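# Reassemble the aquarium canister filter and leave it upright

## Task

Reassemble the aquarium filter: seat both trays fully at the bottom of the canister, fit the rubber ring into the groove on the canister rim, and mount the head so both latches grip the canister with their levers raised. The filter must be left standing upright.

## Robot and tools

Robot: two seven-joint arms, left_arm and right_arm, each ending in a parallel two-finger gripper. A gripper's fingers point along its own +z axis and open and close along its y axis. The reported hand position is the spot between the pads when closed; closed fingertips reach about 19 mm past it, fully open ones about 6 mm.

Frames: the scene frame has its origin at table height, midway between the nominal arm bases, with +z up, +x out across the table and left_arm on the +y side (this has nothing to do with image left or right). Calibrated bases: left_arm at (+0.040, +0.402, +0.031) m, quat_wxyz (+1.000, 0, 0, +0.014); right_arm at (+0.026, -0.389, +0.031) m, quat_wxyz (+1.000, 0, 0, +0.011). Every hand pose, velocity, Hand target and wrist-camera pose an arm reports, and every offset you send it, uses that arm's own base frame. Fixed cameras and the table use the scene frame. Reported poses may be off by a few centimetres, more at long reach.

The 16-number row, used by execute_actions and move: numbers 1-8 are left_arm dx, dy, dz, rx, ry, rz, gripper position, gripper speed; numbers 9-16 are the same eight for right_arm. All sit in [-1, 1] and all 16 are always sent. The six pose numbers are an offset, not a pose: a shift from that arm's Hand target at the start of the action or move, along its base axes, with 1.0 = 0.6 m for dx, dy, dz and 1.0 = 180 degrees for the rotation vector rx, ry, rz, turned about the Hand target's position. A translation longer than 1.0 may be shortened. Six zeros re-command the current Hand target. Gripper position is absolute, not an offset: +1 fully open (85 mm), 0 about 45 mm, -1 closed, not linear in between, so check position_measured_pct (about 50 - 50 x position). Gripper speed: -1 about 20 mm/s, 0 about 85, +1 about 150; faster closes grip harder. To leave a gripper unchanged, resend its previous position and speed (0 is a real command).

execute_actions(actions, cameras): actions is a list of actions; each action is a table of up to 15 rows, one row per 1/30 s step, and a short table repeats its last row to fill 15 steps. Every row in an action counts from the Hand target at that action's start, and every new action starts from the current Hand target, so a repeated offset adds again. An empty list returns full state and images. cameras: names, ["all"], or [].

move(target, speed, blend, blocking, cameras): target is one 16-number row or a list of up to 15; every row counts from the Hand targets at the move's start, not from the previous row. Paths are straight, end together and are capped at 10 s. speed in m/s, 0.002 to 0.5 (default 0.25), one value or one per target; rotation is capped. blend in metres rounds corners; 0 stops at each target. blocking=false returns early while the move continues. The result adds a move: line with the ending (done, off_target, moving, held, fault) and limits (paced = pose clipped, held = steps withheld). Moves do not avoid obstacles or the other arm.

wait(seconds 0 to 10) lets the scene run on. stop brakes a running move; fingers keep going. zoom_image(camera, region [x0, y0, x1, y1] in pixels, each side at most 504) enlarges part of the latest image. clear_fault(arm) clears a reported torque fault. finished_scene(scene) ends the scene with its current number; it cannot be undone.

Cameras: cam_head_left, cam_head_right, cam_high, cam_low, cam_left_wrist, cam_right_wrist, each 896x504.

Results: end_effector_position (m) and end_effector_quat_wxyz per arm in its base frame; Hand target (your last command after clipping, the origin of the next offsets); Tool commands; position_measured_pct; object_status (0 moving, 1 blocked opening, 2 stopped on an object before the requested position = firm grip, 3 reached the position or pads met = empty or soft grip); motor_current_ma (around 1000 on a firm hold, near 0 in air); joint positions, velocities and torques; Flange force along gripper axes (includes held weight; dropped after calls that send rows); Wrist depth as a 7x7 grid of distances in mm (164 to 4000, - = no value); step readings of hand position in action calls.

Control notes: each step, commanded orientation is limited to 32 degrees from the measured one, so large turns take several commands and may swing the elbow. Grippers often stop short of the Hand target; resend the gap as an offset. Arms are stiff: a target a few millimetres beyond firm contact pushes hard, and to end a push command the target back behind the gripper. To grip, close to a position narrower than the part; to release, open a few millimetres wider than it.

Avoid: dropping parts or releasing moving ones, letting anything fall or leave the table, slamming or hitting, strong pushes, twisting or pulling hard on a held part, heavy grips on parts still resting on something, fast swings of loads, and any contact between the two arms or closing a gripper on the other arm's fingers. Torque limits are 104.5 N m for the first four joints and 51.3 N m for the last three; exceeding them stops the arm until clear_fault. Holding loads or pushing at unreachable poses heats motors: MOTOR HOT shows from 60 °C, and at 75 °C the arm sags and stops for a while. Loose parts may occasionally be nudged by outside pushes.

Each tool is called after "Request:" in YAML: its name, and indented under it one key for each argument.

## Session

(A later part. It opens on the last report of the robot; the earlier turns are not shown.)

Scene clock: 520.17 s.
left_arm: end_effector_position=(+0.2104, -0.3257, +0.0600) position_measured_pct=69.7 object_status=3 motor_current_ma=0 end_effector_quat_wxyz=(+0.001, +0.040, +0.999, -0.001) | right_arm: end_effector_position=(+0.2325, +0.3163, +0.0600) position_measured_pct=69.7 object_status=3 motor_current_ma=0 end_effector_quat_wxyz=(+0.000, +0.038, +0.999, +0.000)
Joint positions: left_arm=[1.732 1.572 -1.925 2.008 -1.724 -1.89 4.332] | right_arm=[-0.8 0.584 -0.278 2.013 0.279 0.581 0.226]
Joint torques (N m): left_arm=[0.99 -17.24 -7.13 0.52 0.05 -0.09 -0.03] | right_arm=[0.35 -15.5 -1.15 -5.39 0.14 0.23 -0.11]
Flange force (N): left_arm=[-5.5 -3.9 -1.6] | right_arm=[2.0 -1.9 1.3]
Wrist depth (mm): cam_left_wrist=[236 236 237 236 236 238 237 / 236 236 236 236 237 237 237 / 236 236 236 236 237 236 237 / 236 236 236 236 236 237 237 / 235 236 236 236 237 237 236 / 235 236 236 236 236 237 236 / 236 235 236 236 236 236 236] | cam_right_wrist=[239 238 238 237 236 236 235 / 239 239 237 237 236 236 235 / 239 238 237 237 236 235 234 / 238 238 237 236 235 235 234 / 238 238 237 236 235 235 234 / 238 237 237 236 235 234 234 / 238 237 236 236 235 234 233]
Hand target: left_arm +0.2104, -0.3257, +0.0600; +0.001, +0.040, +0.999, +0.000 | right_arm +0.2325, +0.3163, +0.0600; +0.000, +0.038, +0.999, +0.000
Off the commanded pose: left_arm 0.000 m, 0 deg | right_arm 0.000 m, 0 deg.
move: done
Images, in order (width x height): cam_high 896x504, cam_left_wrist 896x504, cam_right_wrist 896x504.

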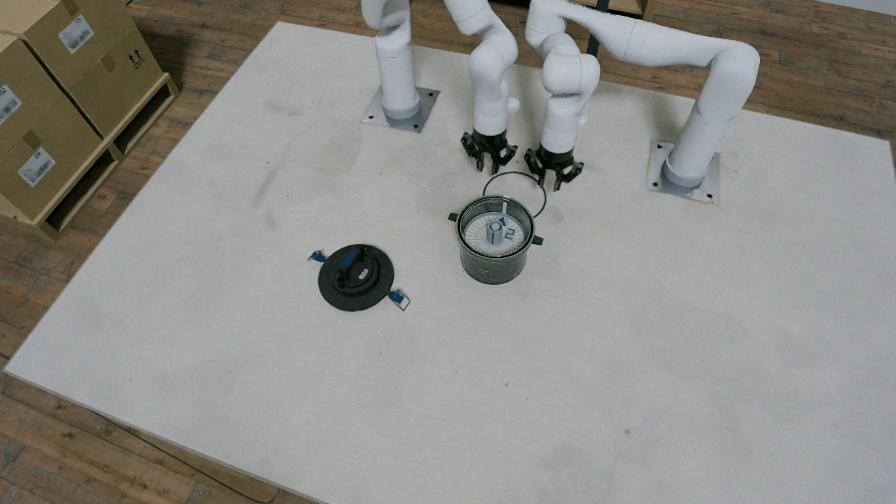

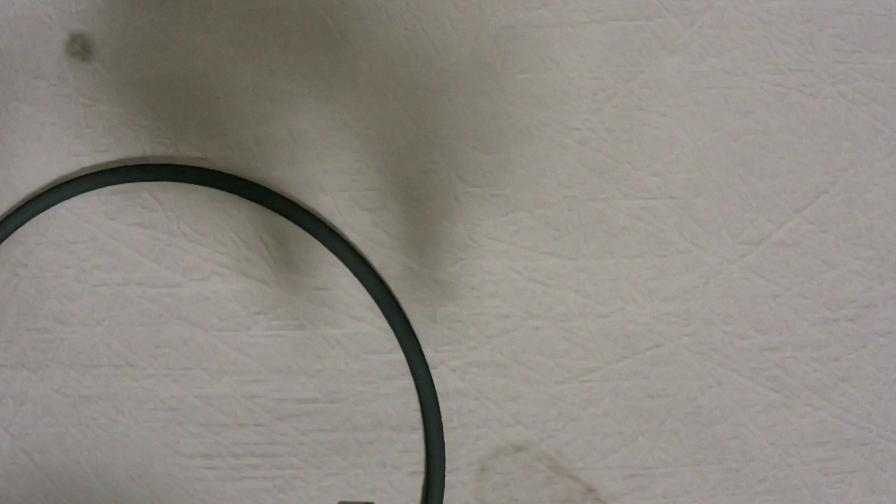

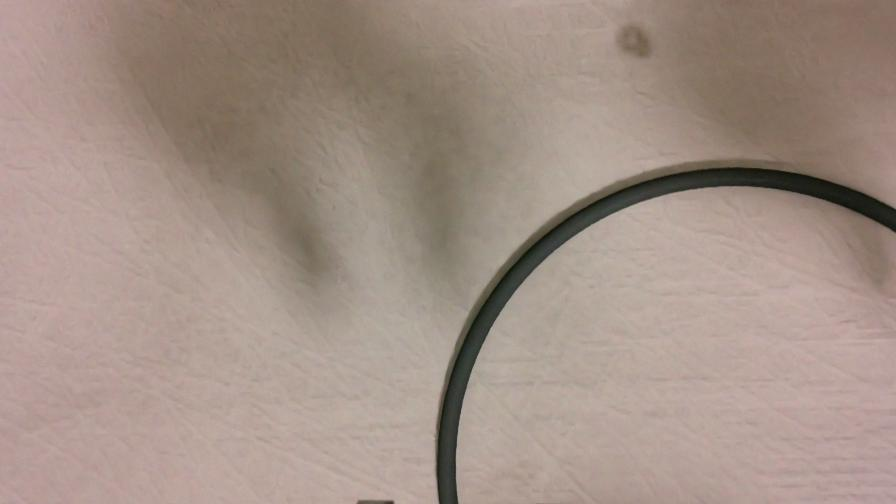

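Request:
move:
  target: [-0.0055,-0.006,-0.05,0,0,0,-0.4,-1,-0.0057,-0.0078,-0.05,0,0,0,-0.4,-1]
  speed: 0.06
  cameras: ["cam_right_wrist","cam_left_wrist"]

Scene clock: 539.07 s.
left_arm: end_effector_position=(+0.2072, -0.3294, +0.0300) position_measured_pct=69.7 object_status=3 motor_current_ma=0 end_effector_quat_wxyz=(+0.001, +0.040, +0.999, -0.001) | right_arm: end_effector_position=(+0.2290, +0.3116, +0.0300) position_measured_pct=69.7 object_status=3 motor_current_ma=0 end_effector_quat_wxyz=(+0.000, +0.038, +0.999, +0.000)
Joint positions: left_arm=[1.749 1.628 -1.876 2.022 -1.652 -1.869 4.356] | right_arm=[-0.828 0.643 -0.242 2.051 0.314 0.483 0.192]
Joint torques (N m): left_arm=[0.95 -17.21 -7.1 1.13 0 -0.09 -0.03] | right_arm=[0.5 -15.77 -1.1 -4.85 0.04 0.29 -0.08]
Flange force (N): left_arm=[-5.6 -4.1 -1.3] | right_arm=[3.1 -2.6 1.9]
Wrist depth (mm): cam_left_wrist=[206 206 207 207 207 207 207 / 206 207 206 206 206 207 207 / 206 206 206 206 206 207 207 / 206 206 206 206 207 206 207 / 206 206 206 206 206 207 206 / 205 206 206 206 206 206 207 / 205 206 206 206 206 206 206] | cam_right_wrist=[209 208 208 207 206 206 205 / 209 208 207 207 206 206 205 / 209 208 207 207 206 205 205 / 208 208 207 206 206 205 204 / 208 207 207 206 205 205 204 / 208 208 207 206 205 205 204 / 208 207 206 206 205 204 204]
Hand target: left_arm +0.2072, -0.3294, +0.0300; +0.001, +0.040, +0.999, -0.001 | right_arm +0.2290, +0.3116, +0.0300; +0.000, +0.038, +0.999, +0.000
Off the commanded pose: left_arm 0.000 m, 0 deg | right_arm 0.000 m, 0 deg.
move: done
Images, in order (width x height): cam_left_wrist 896x504, cam_right_wrist 896x504.

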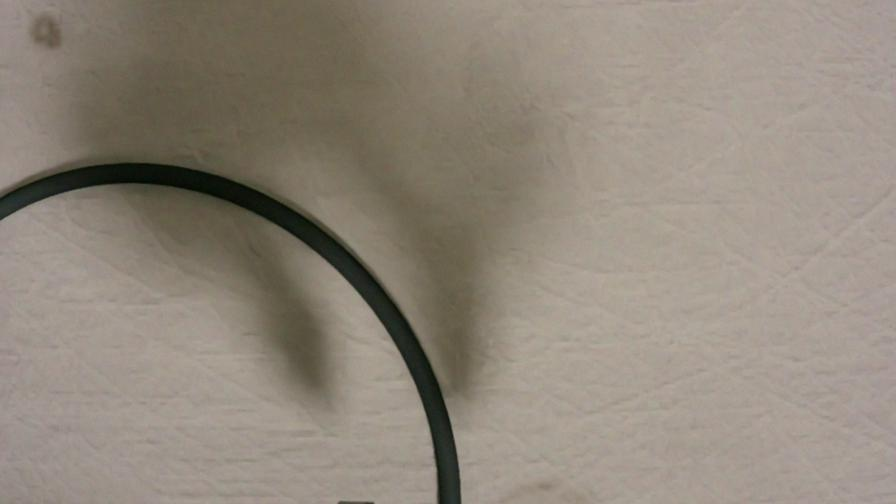

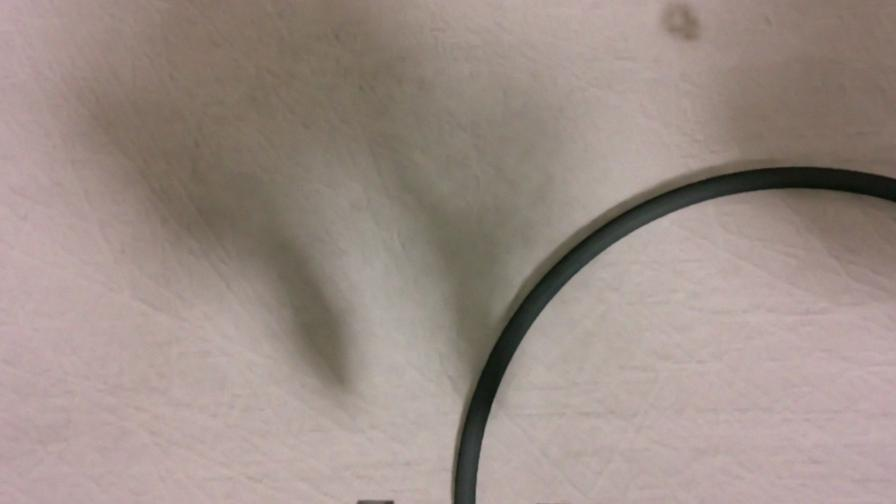

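Request:
move:
  target: [0,0,-0.0617,0,0,0,-0.4,-1,0,0,-0.0617,0,0,0,-0.4,-1]
  speed: 0.04
  cameras: ["cam_right_wrist","cam_left_wrist"]

Scene clock: 549.10 s.
left_arm: end_effector_position=(+0.2072, -0.3294, -0.0070) position_measured_pct=69.7 object_status=3 motor_current_ma=0 end_effector_quat_wxyz=(+0.001, +0.040, +0.999, -0.001) | right_arm: end_effector_position=(+0.2290, +0.3116, -0.0070) position_measured_pct=69.7 object_status=3 motor_current_ma=0 end_effector_quat_wxyz=(+0.000, +0.038, +0.999, +0.000)
Joint positions: left_arm=[1.758 1.696 -1.812 2.033 -1.564 -1.841 4.373] | right_arm=[-0.865 0.731 -0.191 2.064 0.352 0.377 0.158]
Joint torques (N m): left_arm=[0.95 -17.03 -7.17 1.89 0.04 -0.09 -0.01] | right_arm=[0.33 -16.31 -0.83 -3.86 0.03 0.21 -0.12]
Flange force (N): left_arm=[-5.8 -4.0 -0.9] | right_arm=[2.5 -2.5 1.0]
Wrist depth (mm): cam_left_wrist=[169 169 170 170 170 170 170 / 169 169 169 170 170 170 170 / 169 169 169 170 170 170 170 / 169 169 169 169 169 170 170 / 169 169 169 169 170 170 170 / 168 169 169 169 169 169 170 / 169 169 169 169 169 169 169] | cam_right_wrist=[171 171 170 170 169 169 168 / 171 171 170 170 169 169 168 / 171 171 170 170 169 169 168 / 171 171 170 170 169 169 168 / 171 170 170 169 169 168 168 / 171 170 170 169 169 168 168 / 171 170 170 169 168 168 168]
Hand target: left_arm +0.2072, -0.3294, -0.0070; +0.001, +0.040, +0.999, +0.000 | right_arm +0.2290, +0.3116, -0.0071; +0.000, +0.038, +0.999, +0.000
Off the commanded pose: left_arm 0.000 m, 0 deg | right_arm 0.000 m, 0 deg.
move: done
Images, in order (width x height): cam_left_wrist 896x504, cam_right_wrist 896x504.

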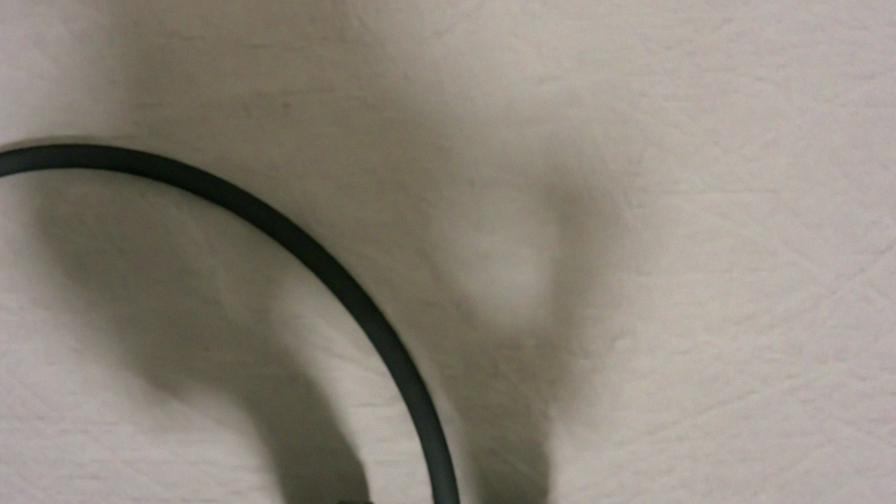

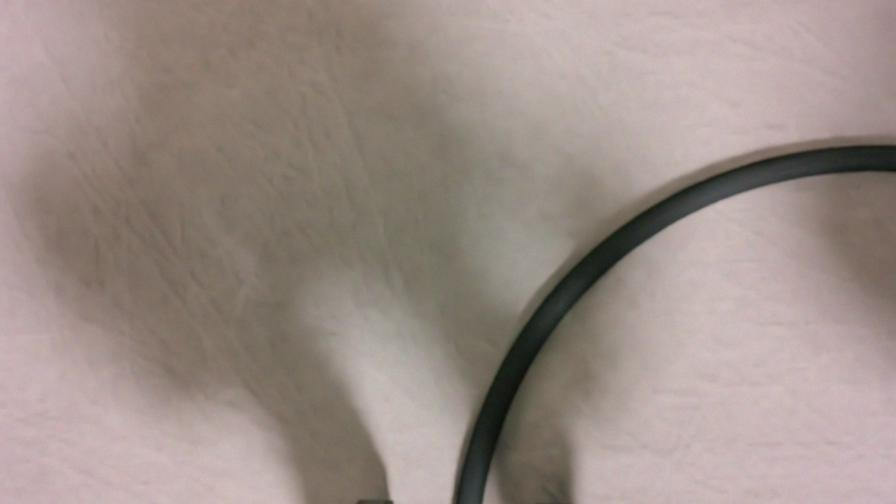

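Request:
move:
  target: [0,0,-0.0055,0,0,0,-0.4,-1,0,0,-0.0055,0,0,0,-0.4,-1]
  speed: 0.015

Scene clock: 553.13 s.
left_arm: end_effector_position=(+0.2072, -0.3294, -0.0103) position_measured_pct=69.7 object_status=3 motor_current_ma=0 end_effector_quat_wxyz=(+0.001, +0.040, +0.999, -0.001) | right_arm: end_effector_position=(+0.2290, +0.3116, -0.0103) position_measured_pct=69.7 object_status=3 motor_current_ma=0 end_effector_quat_wxyz=(+0.000, +0.038, +0.999, +0.000)
Joint positions: left_arm=[1.759 1.702 -1.806 2.034 -1.555 -1.838 4.375] | right_arm=[-0.868 0.739 -0.186 2.065 0.355 0.368 0.156]
Joint torques (N m): left_arm=[0.91 -17.09 -7.32 1.98 -0.01 -0.08 -0.03] | right_arm=[0.34 -16.54 -0.88 -3.79 0.06 0.11 -0.07]
Flange force (N): left_arm=[-5.8 -4.1 -0.4] | right_arm=[2.5 -2.1 1.3]
Wrist depth (mm): cam_left_wrist=[166 166 166 166 167 167 167 / 166 166 166 166 166 167 167 / 166 166 166 166 166 167 167 / 166 166 166 166 166 166 167 / 166 166 166 166 166 166 166 / 166 166 166 166 166 166 166 / 165 165 166 166 166 166 166] | cam_right_wrist=[168 168 167 167 166 166 165 / 168 168 167 167 166 166 165 / 168 167 167 166 166 165 165 / 168 167 167 166 166 165 165 / 168 167 167 166 166 165 165 / 167 167 167 166 165 165 164 / 167 167 166 166 165 165 -]
Hand target: left_arm +0.2072, -0.3294, -0.0103; +0.001, +0.040, +0.999, -0.001 | right_arm +0.2290, +0.3116, -0.0104; +0.000, +0.038, +0.999, +0.000
Off the commanded pose: left_arm 0.000 m, 0 deg | right_arm 0.000 m, 0 deg.
move: done

Close on the ring.

Request:
move:
  target:
    - [0,0,0,0,0,0,-0.75,-1,0,0,0,0,0,0,-0.75,-1]
    - [0,0,0,0,0,0,-0.85,-1,0,0,0,0,0,0,-0.85,-1]
    - [0,0,0,0,0,0,-0.9,-1,0,0,0,0,0,0,-0.9,-1]
  speed: 0.05
  cameras: ["cam_right_wrist","cam_left_wrist"]

Scene clock: 560.03 s.
left_arm: end_effector_position=(+0.2071, -0.3293, -0.0103) position_measured_pct=94.4 object_status=0 motor_current_ma=420 end_effector_quat_wxyz=(+0.001, +0.040, +0.999, +0.000) | right_arm: end_effector_position=(+0.2290, +0.3116, -0.0104) position_measured_pct=94.8 object_status=0 motor_current_ma=420 end_effector_quat_wxyz=(+0.000, +0.038, +0.999, +0.000)
Joint positions: left_arm=[1.759 1.702 -1.806 2.034 -1.555 -1.838 4.375] | right_arm=[-0.868 0.739 -0.186 2.065 0.355 0.368 0.156]
Joint torques (N m): left_arm=[0.86 -16.22 -6.59 2.02 -0.09 -0.06 -0.05] | right_arm=[0.38 -16.34 -0.79 -3.74 0.06 0.23 -0.1]
Flange force (N): left_arm=[-5.8 -4.5 -3.0] | right_arm=[2.6 -2.3 1.0]
Wrist depth (mm): cam_left_wrist=[166 166 166 166 167 167 167 / 166 166 166 166 166 167 167 / - 166 166 166 166 166 167 / 166 166 166 166 166 166 167 / 166 166 166 166 166 166 166 / 166 166 166 166 166 166 166 / 166 166 166 166 166 166 166] | cam_right_wrist=[168 168 167 167 166 166 165 / 168 168 167 167 166 166 165 / 168 167 167 166 166 165 165 / 168 167 167 166 166 165 165 / 167 167 167 166 165 165 165 / 167 167 166 166 165 165 - / 167 167 166 166 165 165 -]
Hand target: left_arm +0.2072, -0.3293, -0.0103; +0.001, +0.040, +0.999, +0.000 | right_arm +0.2290, +0.3116, -0.0104; +0.000, +0.038, +0.999, +0.000
Off the commanded pose: left_arm 0.000 m, 0 deg | right_arm 0.000 m, 0 deg.
move: done
Images, in order (width x height): cam_left_wrist 896x504, cam_right_wrist 896x504.

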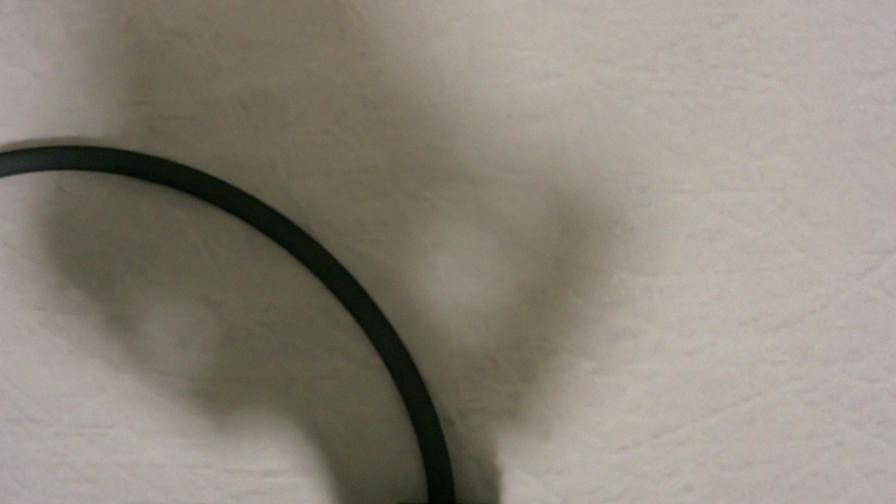

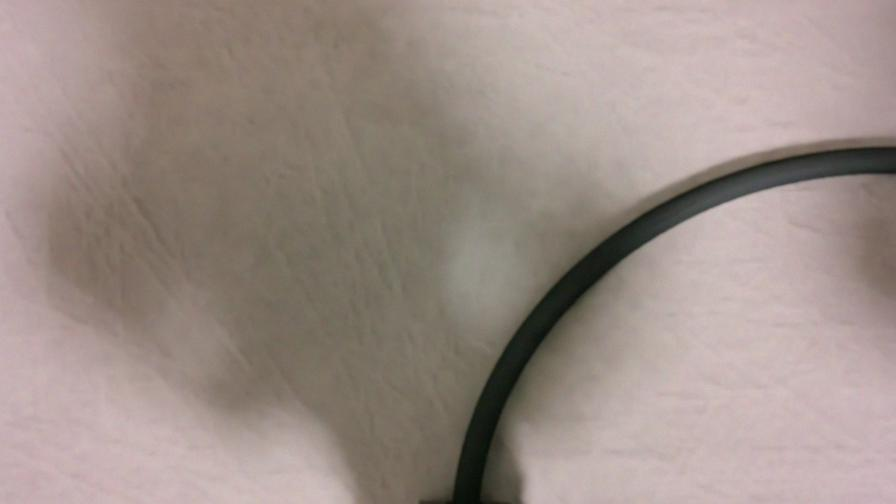

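Request:
move:
  target:
    - [-0.0005,-0.0067,0.0667,0,0,0,-0.9,-1,0.0005,0.0067,0.0667,0,0,0,-0.9,-1]
    - [-0.001,-0.0133,0.383,0,0,0,-0.9,-1,0.001,0.0133,0.383,0,0,0,-0.9,-1]
  speed: [0.05,0.1]
  blend: [0.01,0]
  cameras: ["cam_right_wrist","cam_left_wrist","cam_high","cam_low"]

Scene clock: 580.77 s.
left_arm: end_effector_position=(+0.2066, -0.3373, +0.2195) position_measured_pct=94.8 object_status=3 motor_current_ma=430 end_effector_quat_wxyz=(+0.001, +0.040, +0.999, +0.000) | right_arm: end_effector_position=(+0.2297, +0.3196, +0.2194) position_measured_pct=94.8 object_status=3 motor_current_ma=420 end_effector_quat_wxyz=(+0.000, +0.038, +0.999, +0.000)
Joint positions: left_arm=[1.725 1.292 -2.133 1.773 -1.999 -2.033 4.401] | right_arm=[-0.732 0.309 -0.362 1.794 0.124 1.061 0.357]
Joint torques (N m): left_arm=[0.97 -17.39 -6.84 -1.59 0.06 -0.06 -0.03] | right_arm=[0.37 -13.28 -0.91 -8.29 0.04 0.11 -0.04]
Flange force (N): left_arm=[-4.6 -4.2 -3.2] | right_arm=[1.5 -1.3 1.3]
Wrist depth (mm): cam_left_wrist=[394 393 394 395 395 395 396 / 394 394 395 395 397 396 396 / 393 394 394 394 395 397 397 / 395 393 395 394 396 396 396 / 393 393 394 393 396 395 396 / 394 392 395 393 394 394 396 / 393 393 396 395 394 395 395] | cam_right_wrist=[399 398 398 396 395 394 392 / 399 398 397 396 394 393 392 / 399 398 396 396 393 176 393 / 398 398 396 396 393 392 391 / 398 397 396 395 394 393 391 / 398 397 395 394 392 392 391 / 398 396 395 394 392 391 390]
Hand target: left_arm +0.2066, -0.3373, +0.2195; +0.001, +0.040, +0.999, +0.000 | right_arm +0.2297, +0.3196, +0.2194; +0.000, +0.038, +0.999, +0.000
Off the commanded pose: left_arm 0.000 m, 0 deg | right_arm 0.000 m, 0 deg.
move: done
Images, in order (width x height): cam_high 896x504, cam_low 896x504, cam_left_wrist 896x504, cam_right_wrist 896x504.

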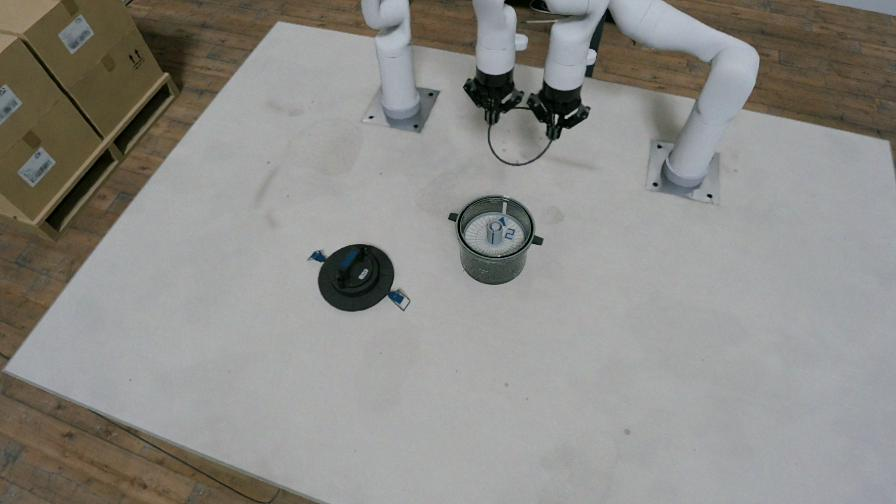

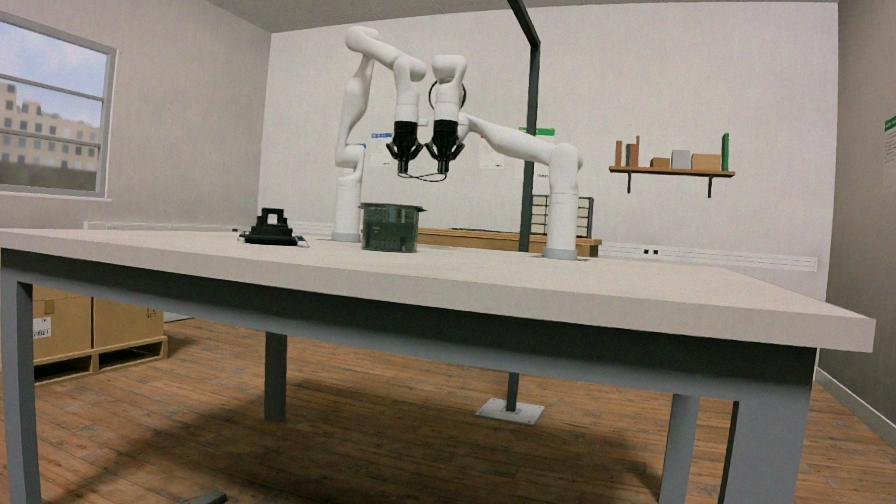

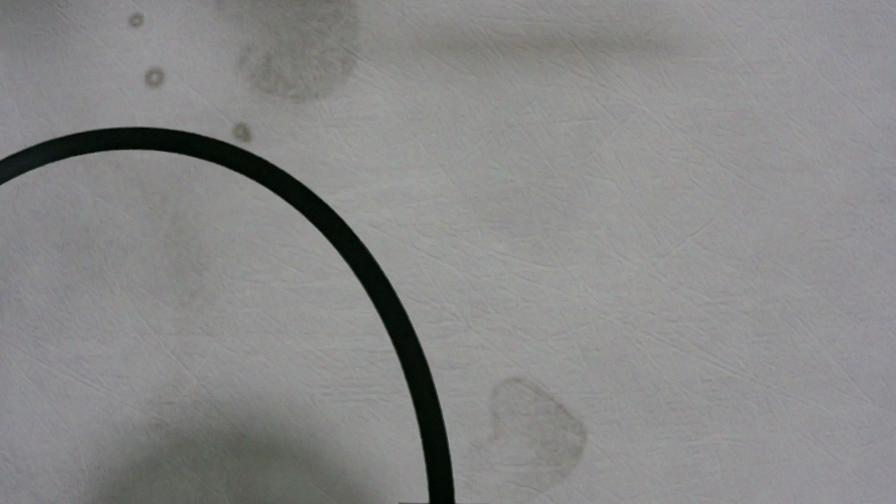

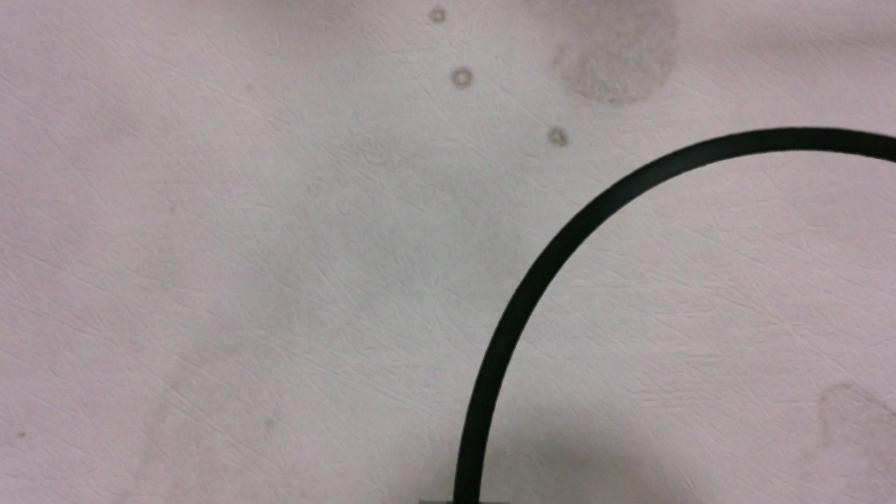

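Request:
move:
  target: [0.3092,-0.0132,0,0,0,0,-0.9,-1,0.3097,-0.0105,0,0,0,0,-0.9,-1]
  speed: 0.1
  cameras: ["cam_right_wrist","cam_left_wrist","cam_high","cam_low"]

Scene clock: 592.13 s.
left_arm: end_effector_position=(+0.3921, -0.3453, +0.2195) position_measured_pct=94.8 object_status=3 motor_current_ma=430 end_effector_quat_wxyz=(+0.001, +0.040, +0.999, -0.001) | right_arm: end_effector_position=(+0.4155, +0.3133, +0.2194) position_measured_pct=94.8 object_status=3 motor_current_ma=420 end_effector_quat_wxyz=(+0.000, +0.038, +0.999, +0.000)
Joint positions: left_arm=[1.282 1.259 -1.941 1.327 -1.806 -1.99 4.478] | right_arm=[-0.53 0.578 -0.279 1.354 0.161 1.232 0.675]
Joint torques (N m): left_arm=[0.92 -21.48 -7.34 -0.11 0.04 -0.11 -0.06] | right_arm=[0.34 -19.18 -1.22 -8.78 0.02 0.29 -0.02]
Flange force (N): left_arm=[-7.5 -4.0 -3.1] | right_arm=[1.9 -0.9 1.7]
Wrist depth (mm): cam_left_wrist=[394 394 395 395 395 396 395 / 393 394 394 393 395 395 395 / 393 269 394 394 394 395 396 / 393 321 320 395 394 393 395 / 320 322 322 321 393 395 395 / 392 321 321 322 393 393 395 / 392 321 321 322 393 394 393] | cam_right_wrist=[398 398 397 395 395 393 393 / 399 398 397 395 394 393 392 / 398 398 396 395 395 268 391 / 398 397 396 395 315 320 315 / 398 397 396 322 321 320 320 / 397 397 394 322 320 319 320 / 397 395 395 320 320 274 320]
Hand target: left_arm +0.3921, -0.3453, +0.2195; +0.001, +0.040, +0.999, -0.001 | right_arm +0.4155, +0.3133, +0.2194; +0.000, +0.038, +0.999, +0.000
Off the commanded pose: left_arm 0.000 m, 0 deg | right_arm 0.000 m, 0 deg.
move: done
Images, in order (width x height): cam_high 896x504, cam_low 896x504, cam_left_wrist 896x504, cam_right_wrist 896x504.

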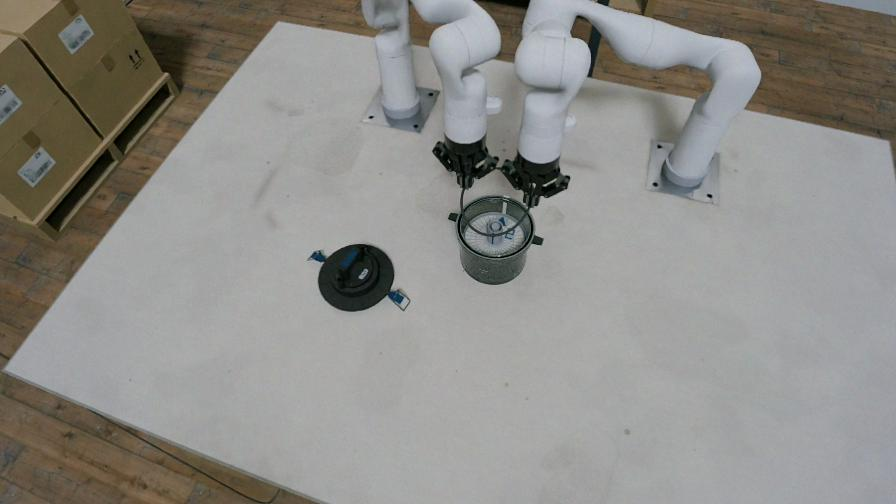

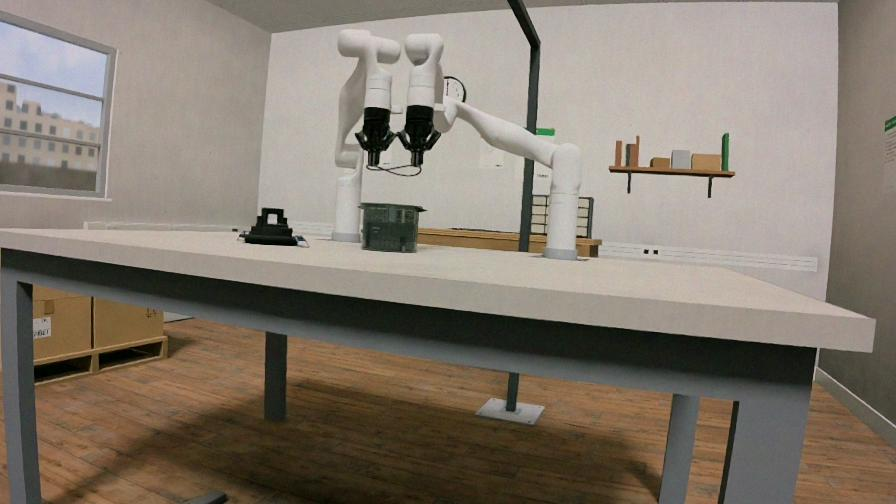

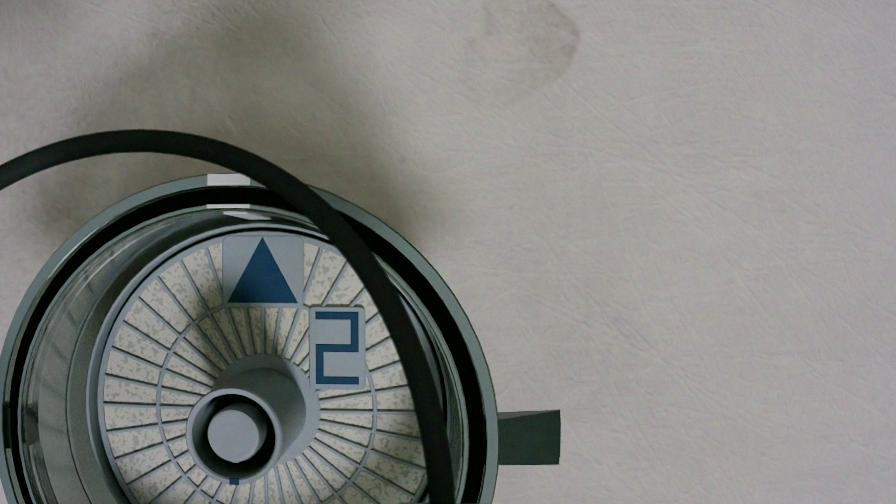

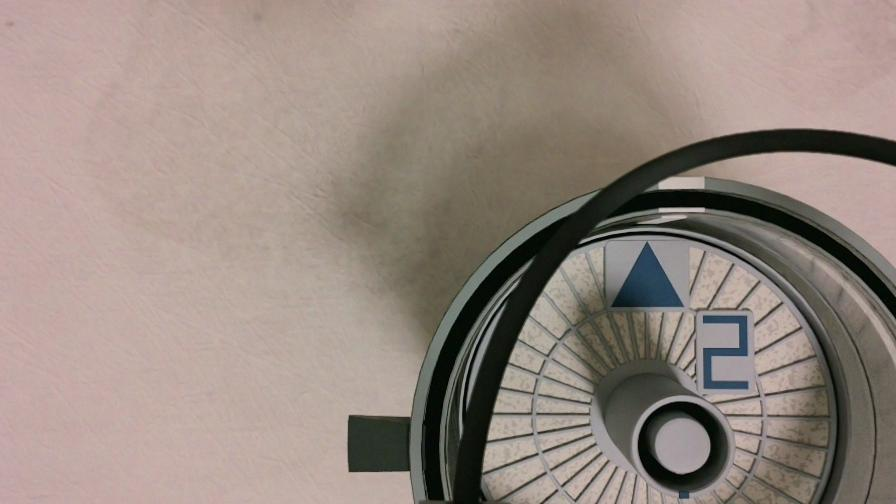

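Request:
move:
  target: [0.0008,0.01,-0.0333,0,0,0,-0.9,-1,0.0013,-0.0127,-0.0333,0,0,0,-0.9,-1]
  speed: 0.05
  cameras: ["cam_right_wrist","cam_left_wrist","cam_high","cam_low"]

Request:
zoom_image:
  camera: "cam_low"
  region: [340, 130, 450, 260]

Request:
zoom_image:
  camera: "cam_high"
  region: [420, 140, 580, 290]

Scene clock: 624.10 s.
left_arm: end_effector_position=(+0.3925, -0.3393, +0.1995) position_measured_pct=94.8 object_status=3 motor_current_ma=430 end_effector_quat_wxyz=(+0.001, +0.040, +0.999, -0.001) | right_arm: end_effector_position=(+0.4162, +0.3057, +0.1995) position_measured_pct=94.8 object_status=3 motor_current_ma=420 end_effector_quat_wxyz=(+0.000, +0.038, +0.999, +0.000)
Joint positions: left_arm=[1.287 1.29 -1.93 1.378 -1.796 -1.964 4.445] | right_arm=[-0.516 0.587 -0.277 1.406 0.166 1.171 0.681]
Joint torques (N m): left_arm=[0.97 -21.31 -7.53 0.05 0.02 -0.1 -0.05] | right_arm=[0.31 -19.13 -1.22 -8.69 0.02 0.18 -0.07]
Flange force (N): left_arm=[-7.9 -4.0 -3.0] | right_arm=[2.0 -1.2 1.6]
Wrist depth (mm): cam_left_wrist=[375 374 375 375 376 375 377 / 374 374 375 375 375 376 376 / 374 374 374 374 373 374 375 / 254 302 254 373 374 375 376 / 301 302 302 374 374 375 375 / 302 294 301 302 374 373 374 / 301 255 302 302 373 375 374] | cam_right_wrist=[379 378 378 377 375 374 373 / 378 378 377 375 374 374 372 / 378 378 376 375 374 253 372 / 379 377 376 375 299 300 301 / 377 376 376 374 301 300 300 / 377 376 375 374 301 281 299 / 377 376 375 256 301 254 299]
Hand target: left_arm +0.3925, -0.3392, +0.1995; +0.001, +0.040, +0.999, +0.000 | right_arm +0.4162, +0.3057, +0.1995; +0.000, +0.038, +0.999, +0.000
Off the commanded pose: left_arm 0.000 m, 0 deg | right_arm 0.000 m, 0 deg.
move: done
Images, in order (width x height): cam_high 896x504, cam_low 896x504, cam_left_wrist 896x504, cam_right_wrist 896x504.

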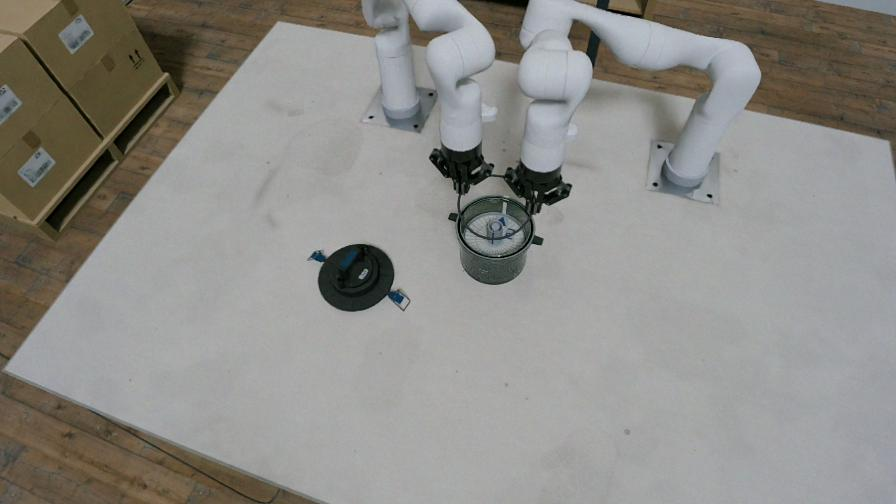

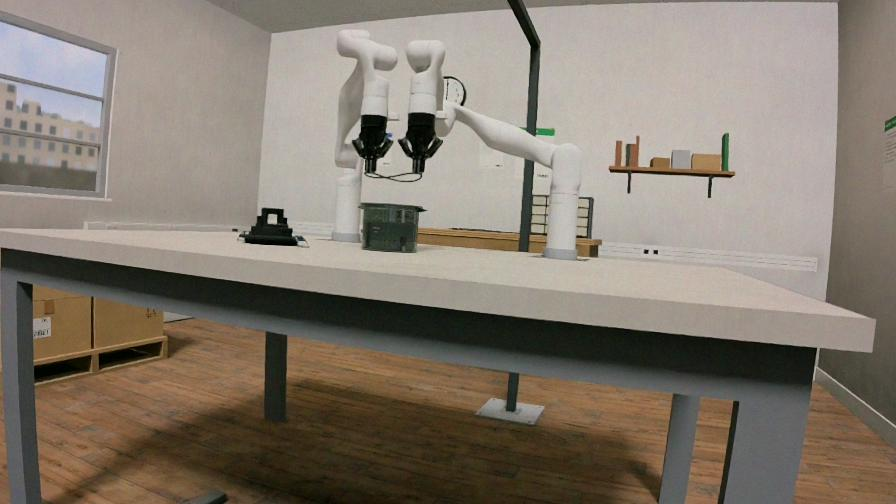

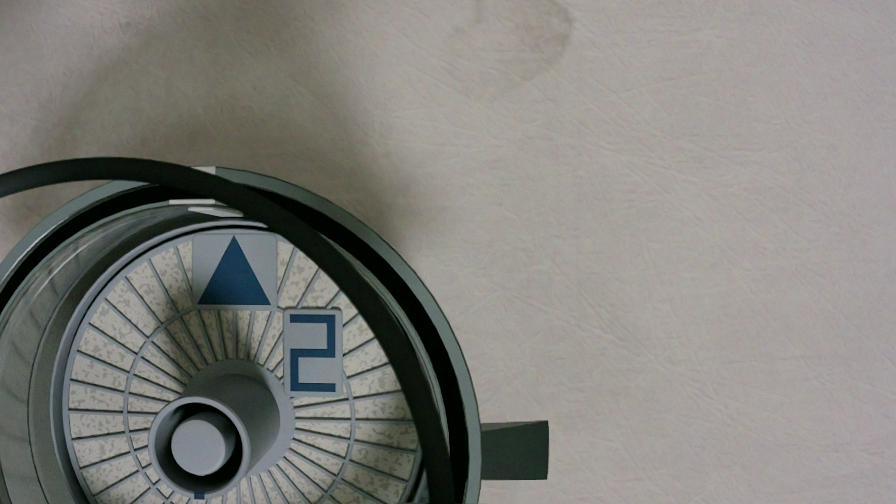

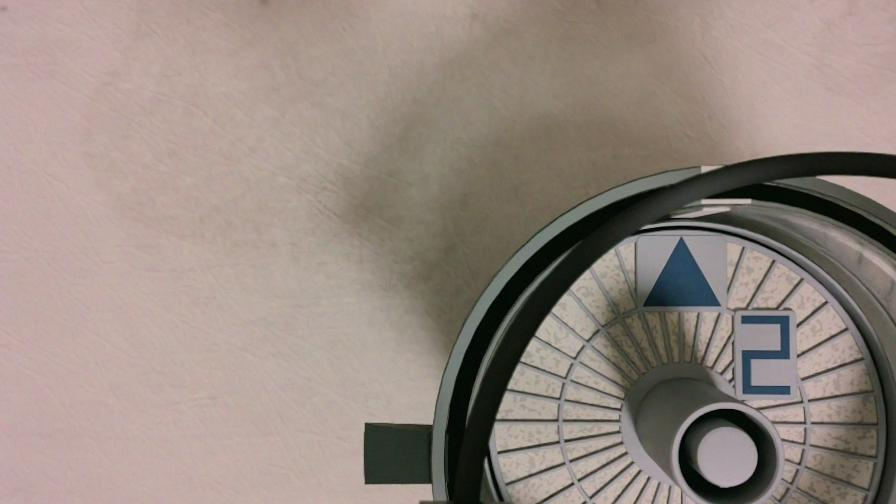

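Scaled by 3.877 from the camera's 896x504 image, which has a finer 1280x720 frame.

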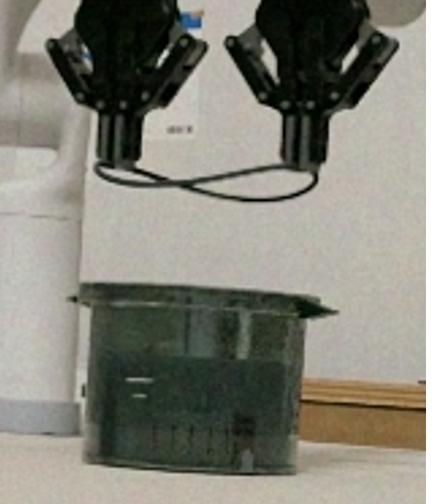

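Scaled by 3.150 from the camera's 896x504 image, which has a finer 1280x720 frame.

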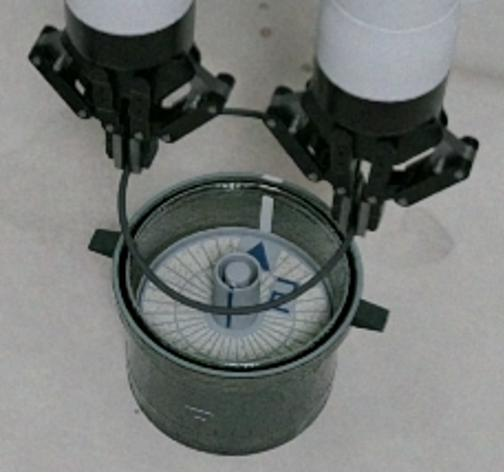

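Request:
wait:
  seconds: 0.1
  cameras: ["cam_head_left","cam_head_right","cam_high"]

Request:
zoom_image:
  camera: "cam_head_left"
  region: [460, 180, 620, 340]

Request:
zoom_image:
  camera: "cam_head_right"
  region: [460, 180, 620, 340]

Scene clock: 652.13 s.
left_arm: end_effector_position=(+0.3926, -0.3393, +0.1995) position_measured_pct=94.8 object_status=3 motor_current_ma=430 end_effector_quat_wxyz=(+0.001, +0.040, +0.999, -0.001) | right_arm: end_effector_position=(+0.4162, +0.3057, +0.1995) position_measured_pct=94.8 object_status=3 motor_current_ma=420 end_effector_quat_wxyz=(+0.000, +0.038, +0.999, +0.000)
Joint positions: left_arm=[1.287 1.29 -1.93 1.378 -1.796 -1.964 4.445] | right_arm=[-0.516 0.587 -0.277 1.406 0.166 1.171 0.681]
Joint torques (N m): left_arm=[0.97 -21.35 -7.51 -0.03 0.03 -0.1 -0.05] | right_arm=[0.32 -19.15 -1.2 -8.75 0.04 0.24 -0.1]
Flange force (N): left_arm=[-7.6 -3.8 -2.8] | right_arm=[2.2 -1.4 1.8]
Wrist depth (mm): cam_left_wrist=[372 375 375 375 376 376 377 / 375 375 374 375 375 374 376 / 373 374 374 374 375 375 375 / 253 302 254 373 374 375 375 / 302 302 303 375 374 374 374 / 301 294 301 302 374 375 374 / 301 254 302 302 374 374 374] | cam_right_wrist=[379 378 377 375 374 374 372 / 379 378 377 376 374 373 372 / 379 378 377 375 374 253 371 / 378 377 375 374 299 300 301 / 378 377 375 375 302 301 300 / 377 376 375 373 301 281 299 / 377 376 375 297 301 254 300]
Hand target: left_arm +0.3926, -0.3393, +0.1995; +0.001, +0.040, +0.999, -0.001 | right_arm +0.4162, +0.3057, +0.1995; +0.000, +0.038, +0.999, +0.000
Tool commands: left_gripper/position=-0.9 left_gripper/speed=-1.0 right_gripper/position=-0.9 right_gripper/speed=-1.0
Off the commanded pose: left_arm 0.000 m, 0 deg | right_arm 0.000 m, 0 deg.
wait: 0.10 s; at rest from the start
Images, in order (width x height): cam_head_left 896x504, cam_head_right 896x504, cam_high 896x504.

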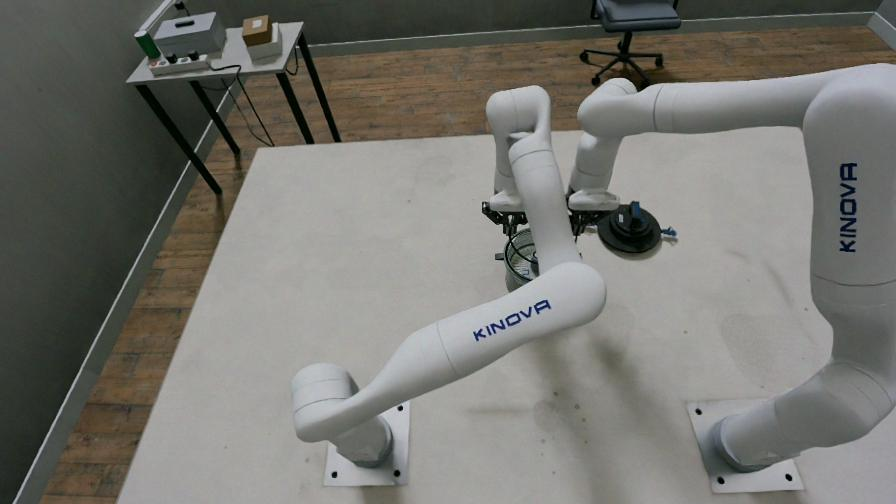

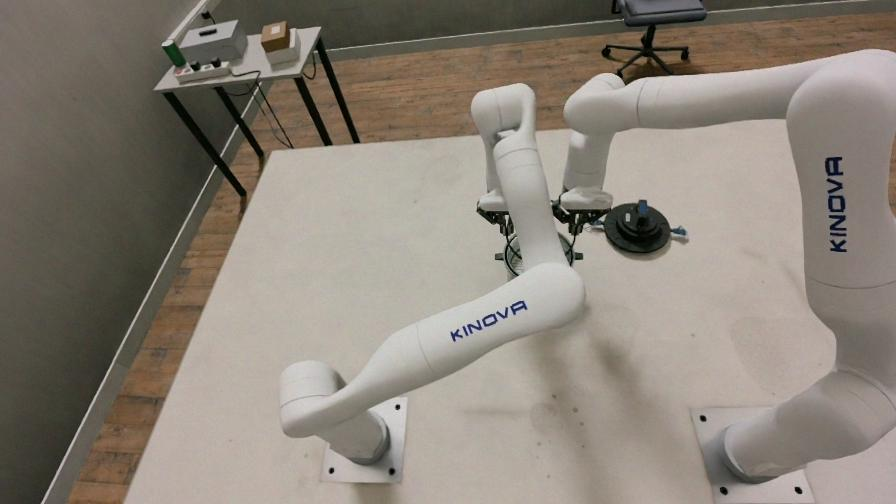

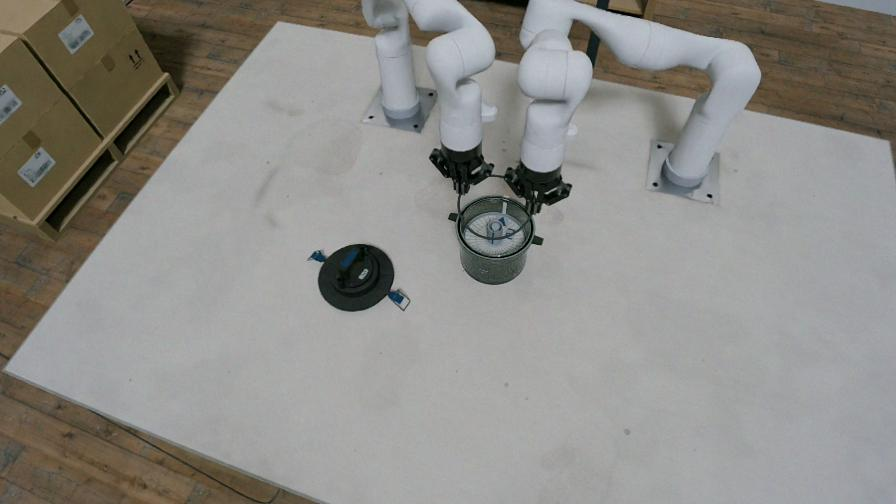

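Scaled by 3.150 from the camera's 896x504 image, which has a finer 1280x720 frame.

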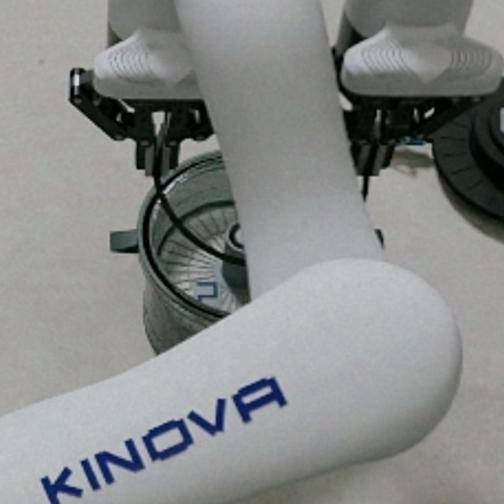

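Scaled by 3.150 from the camera's 896x504 image, which has a finer 1280x720 frame.

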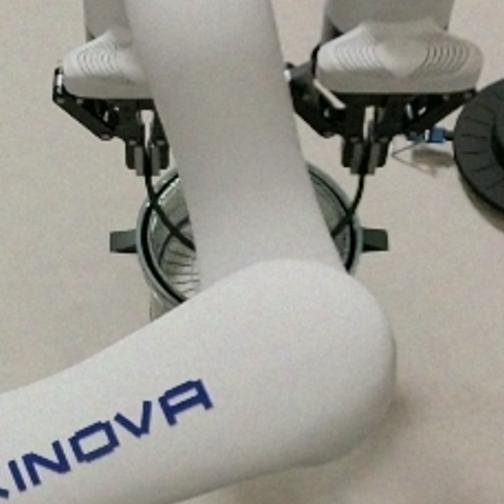

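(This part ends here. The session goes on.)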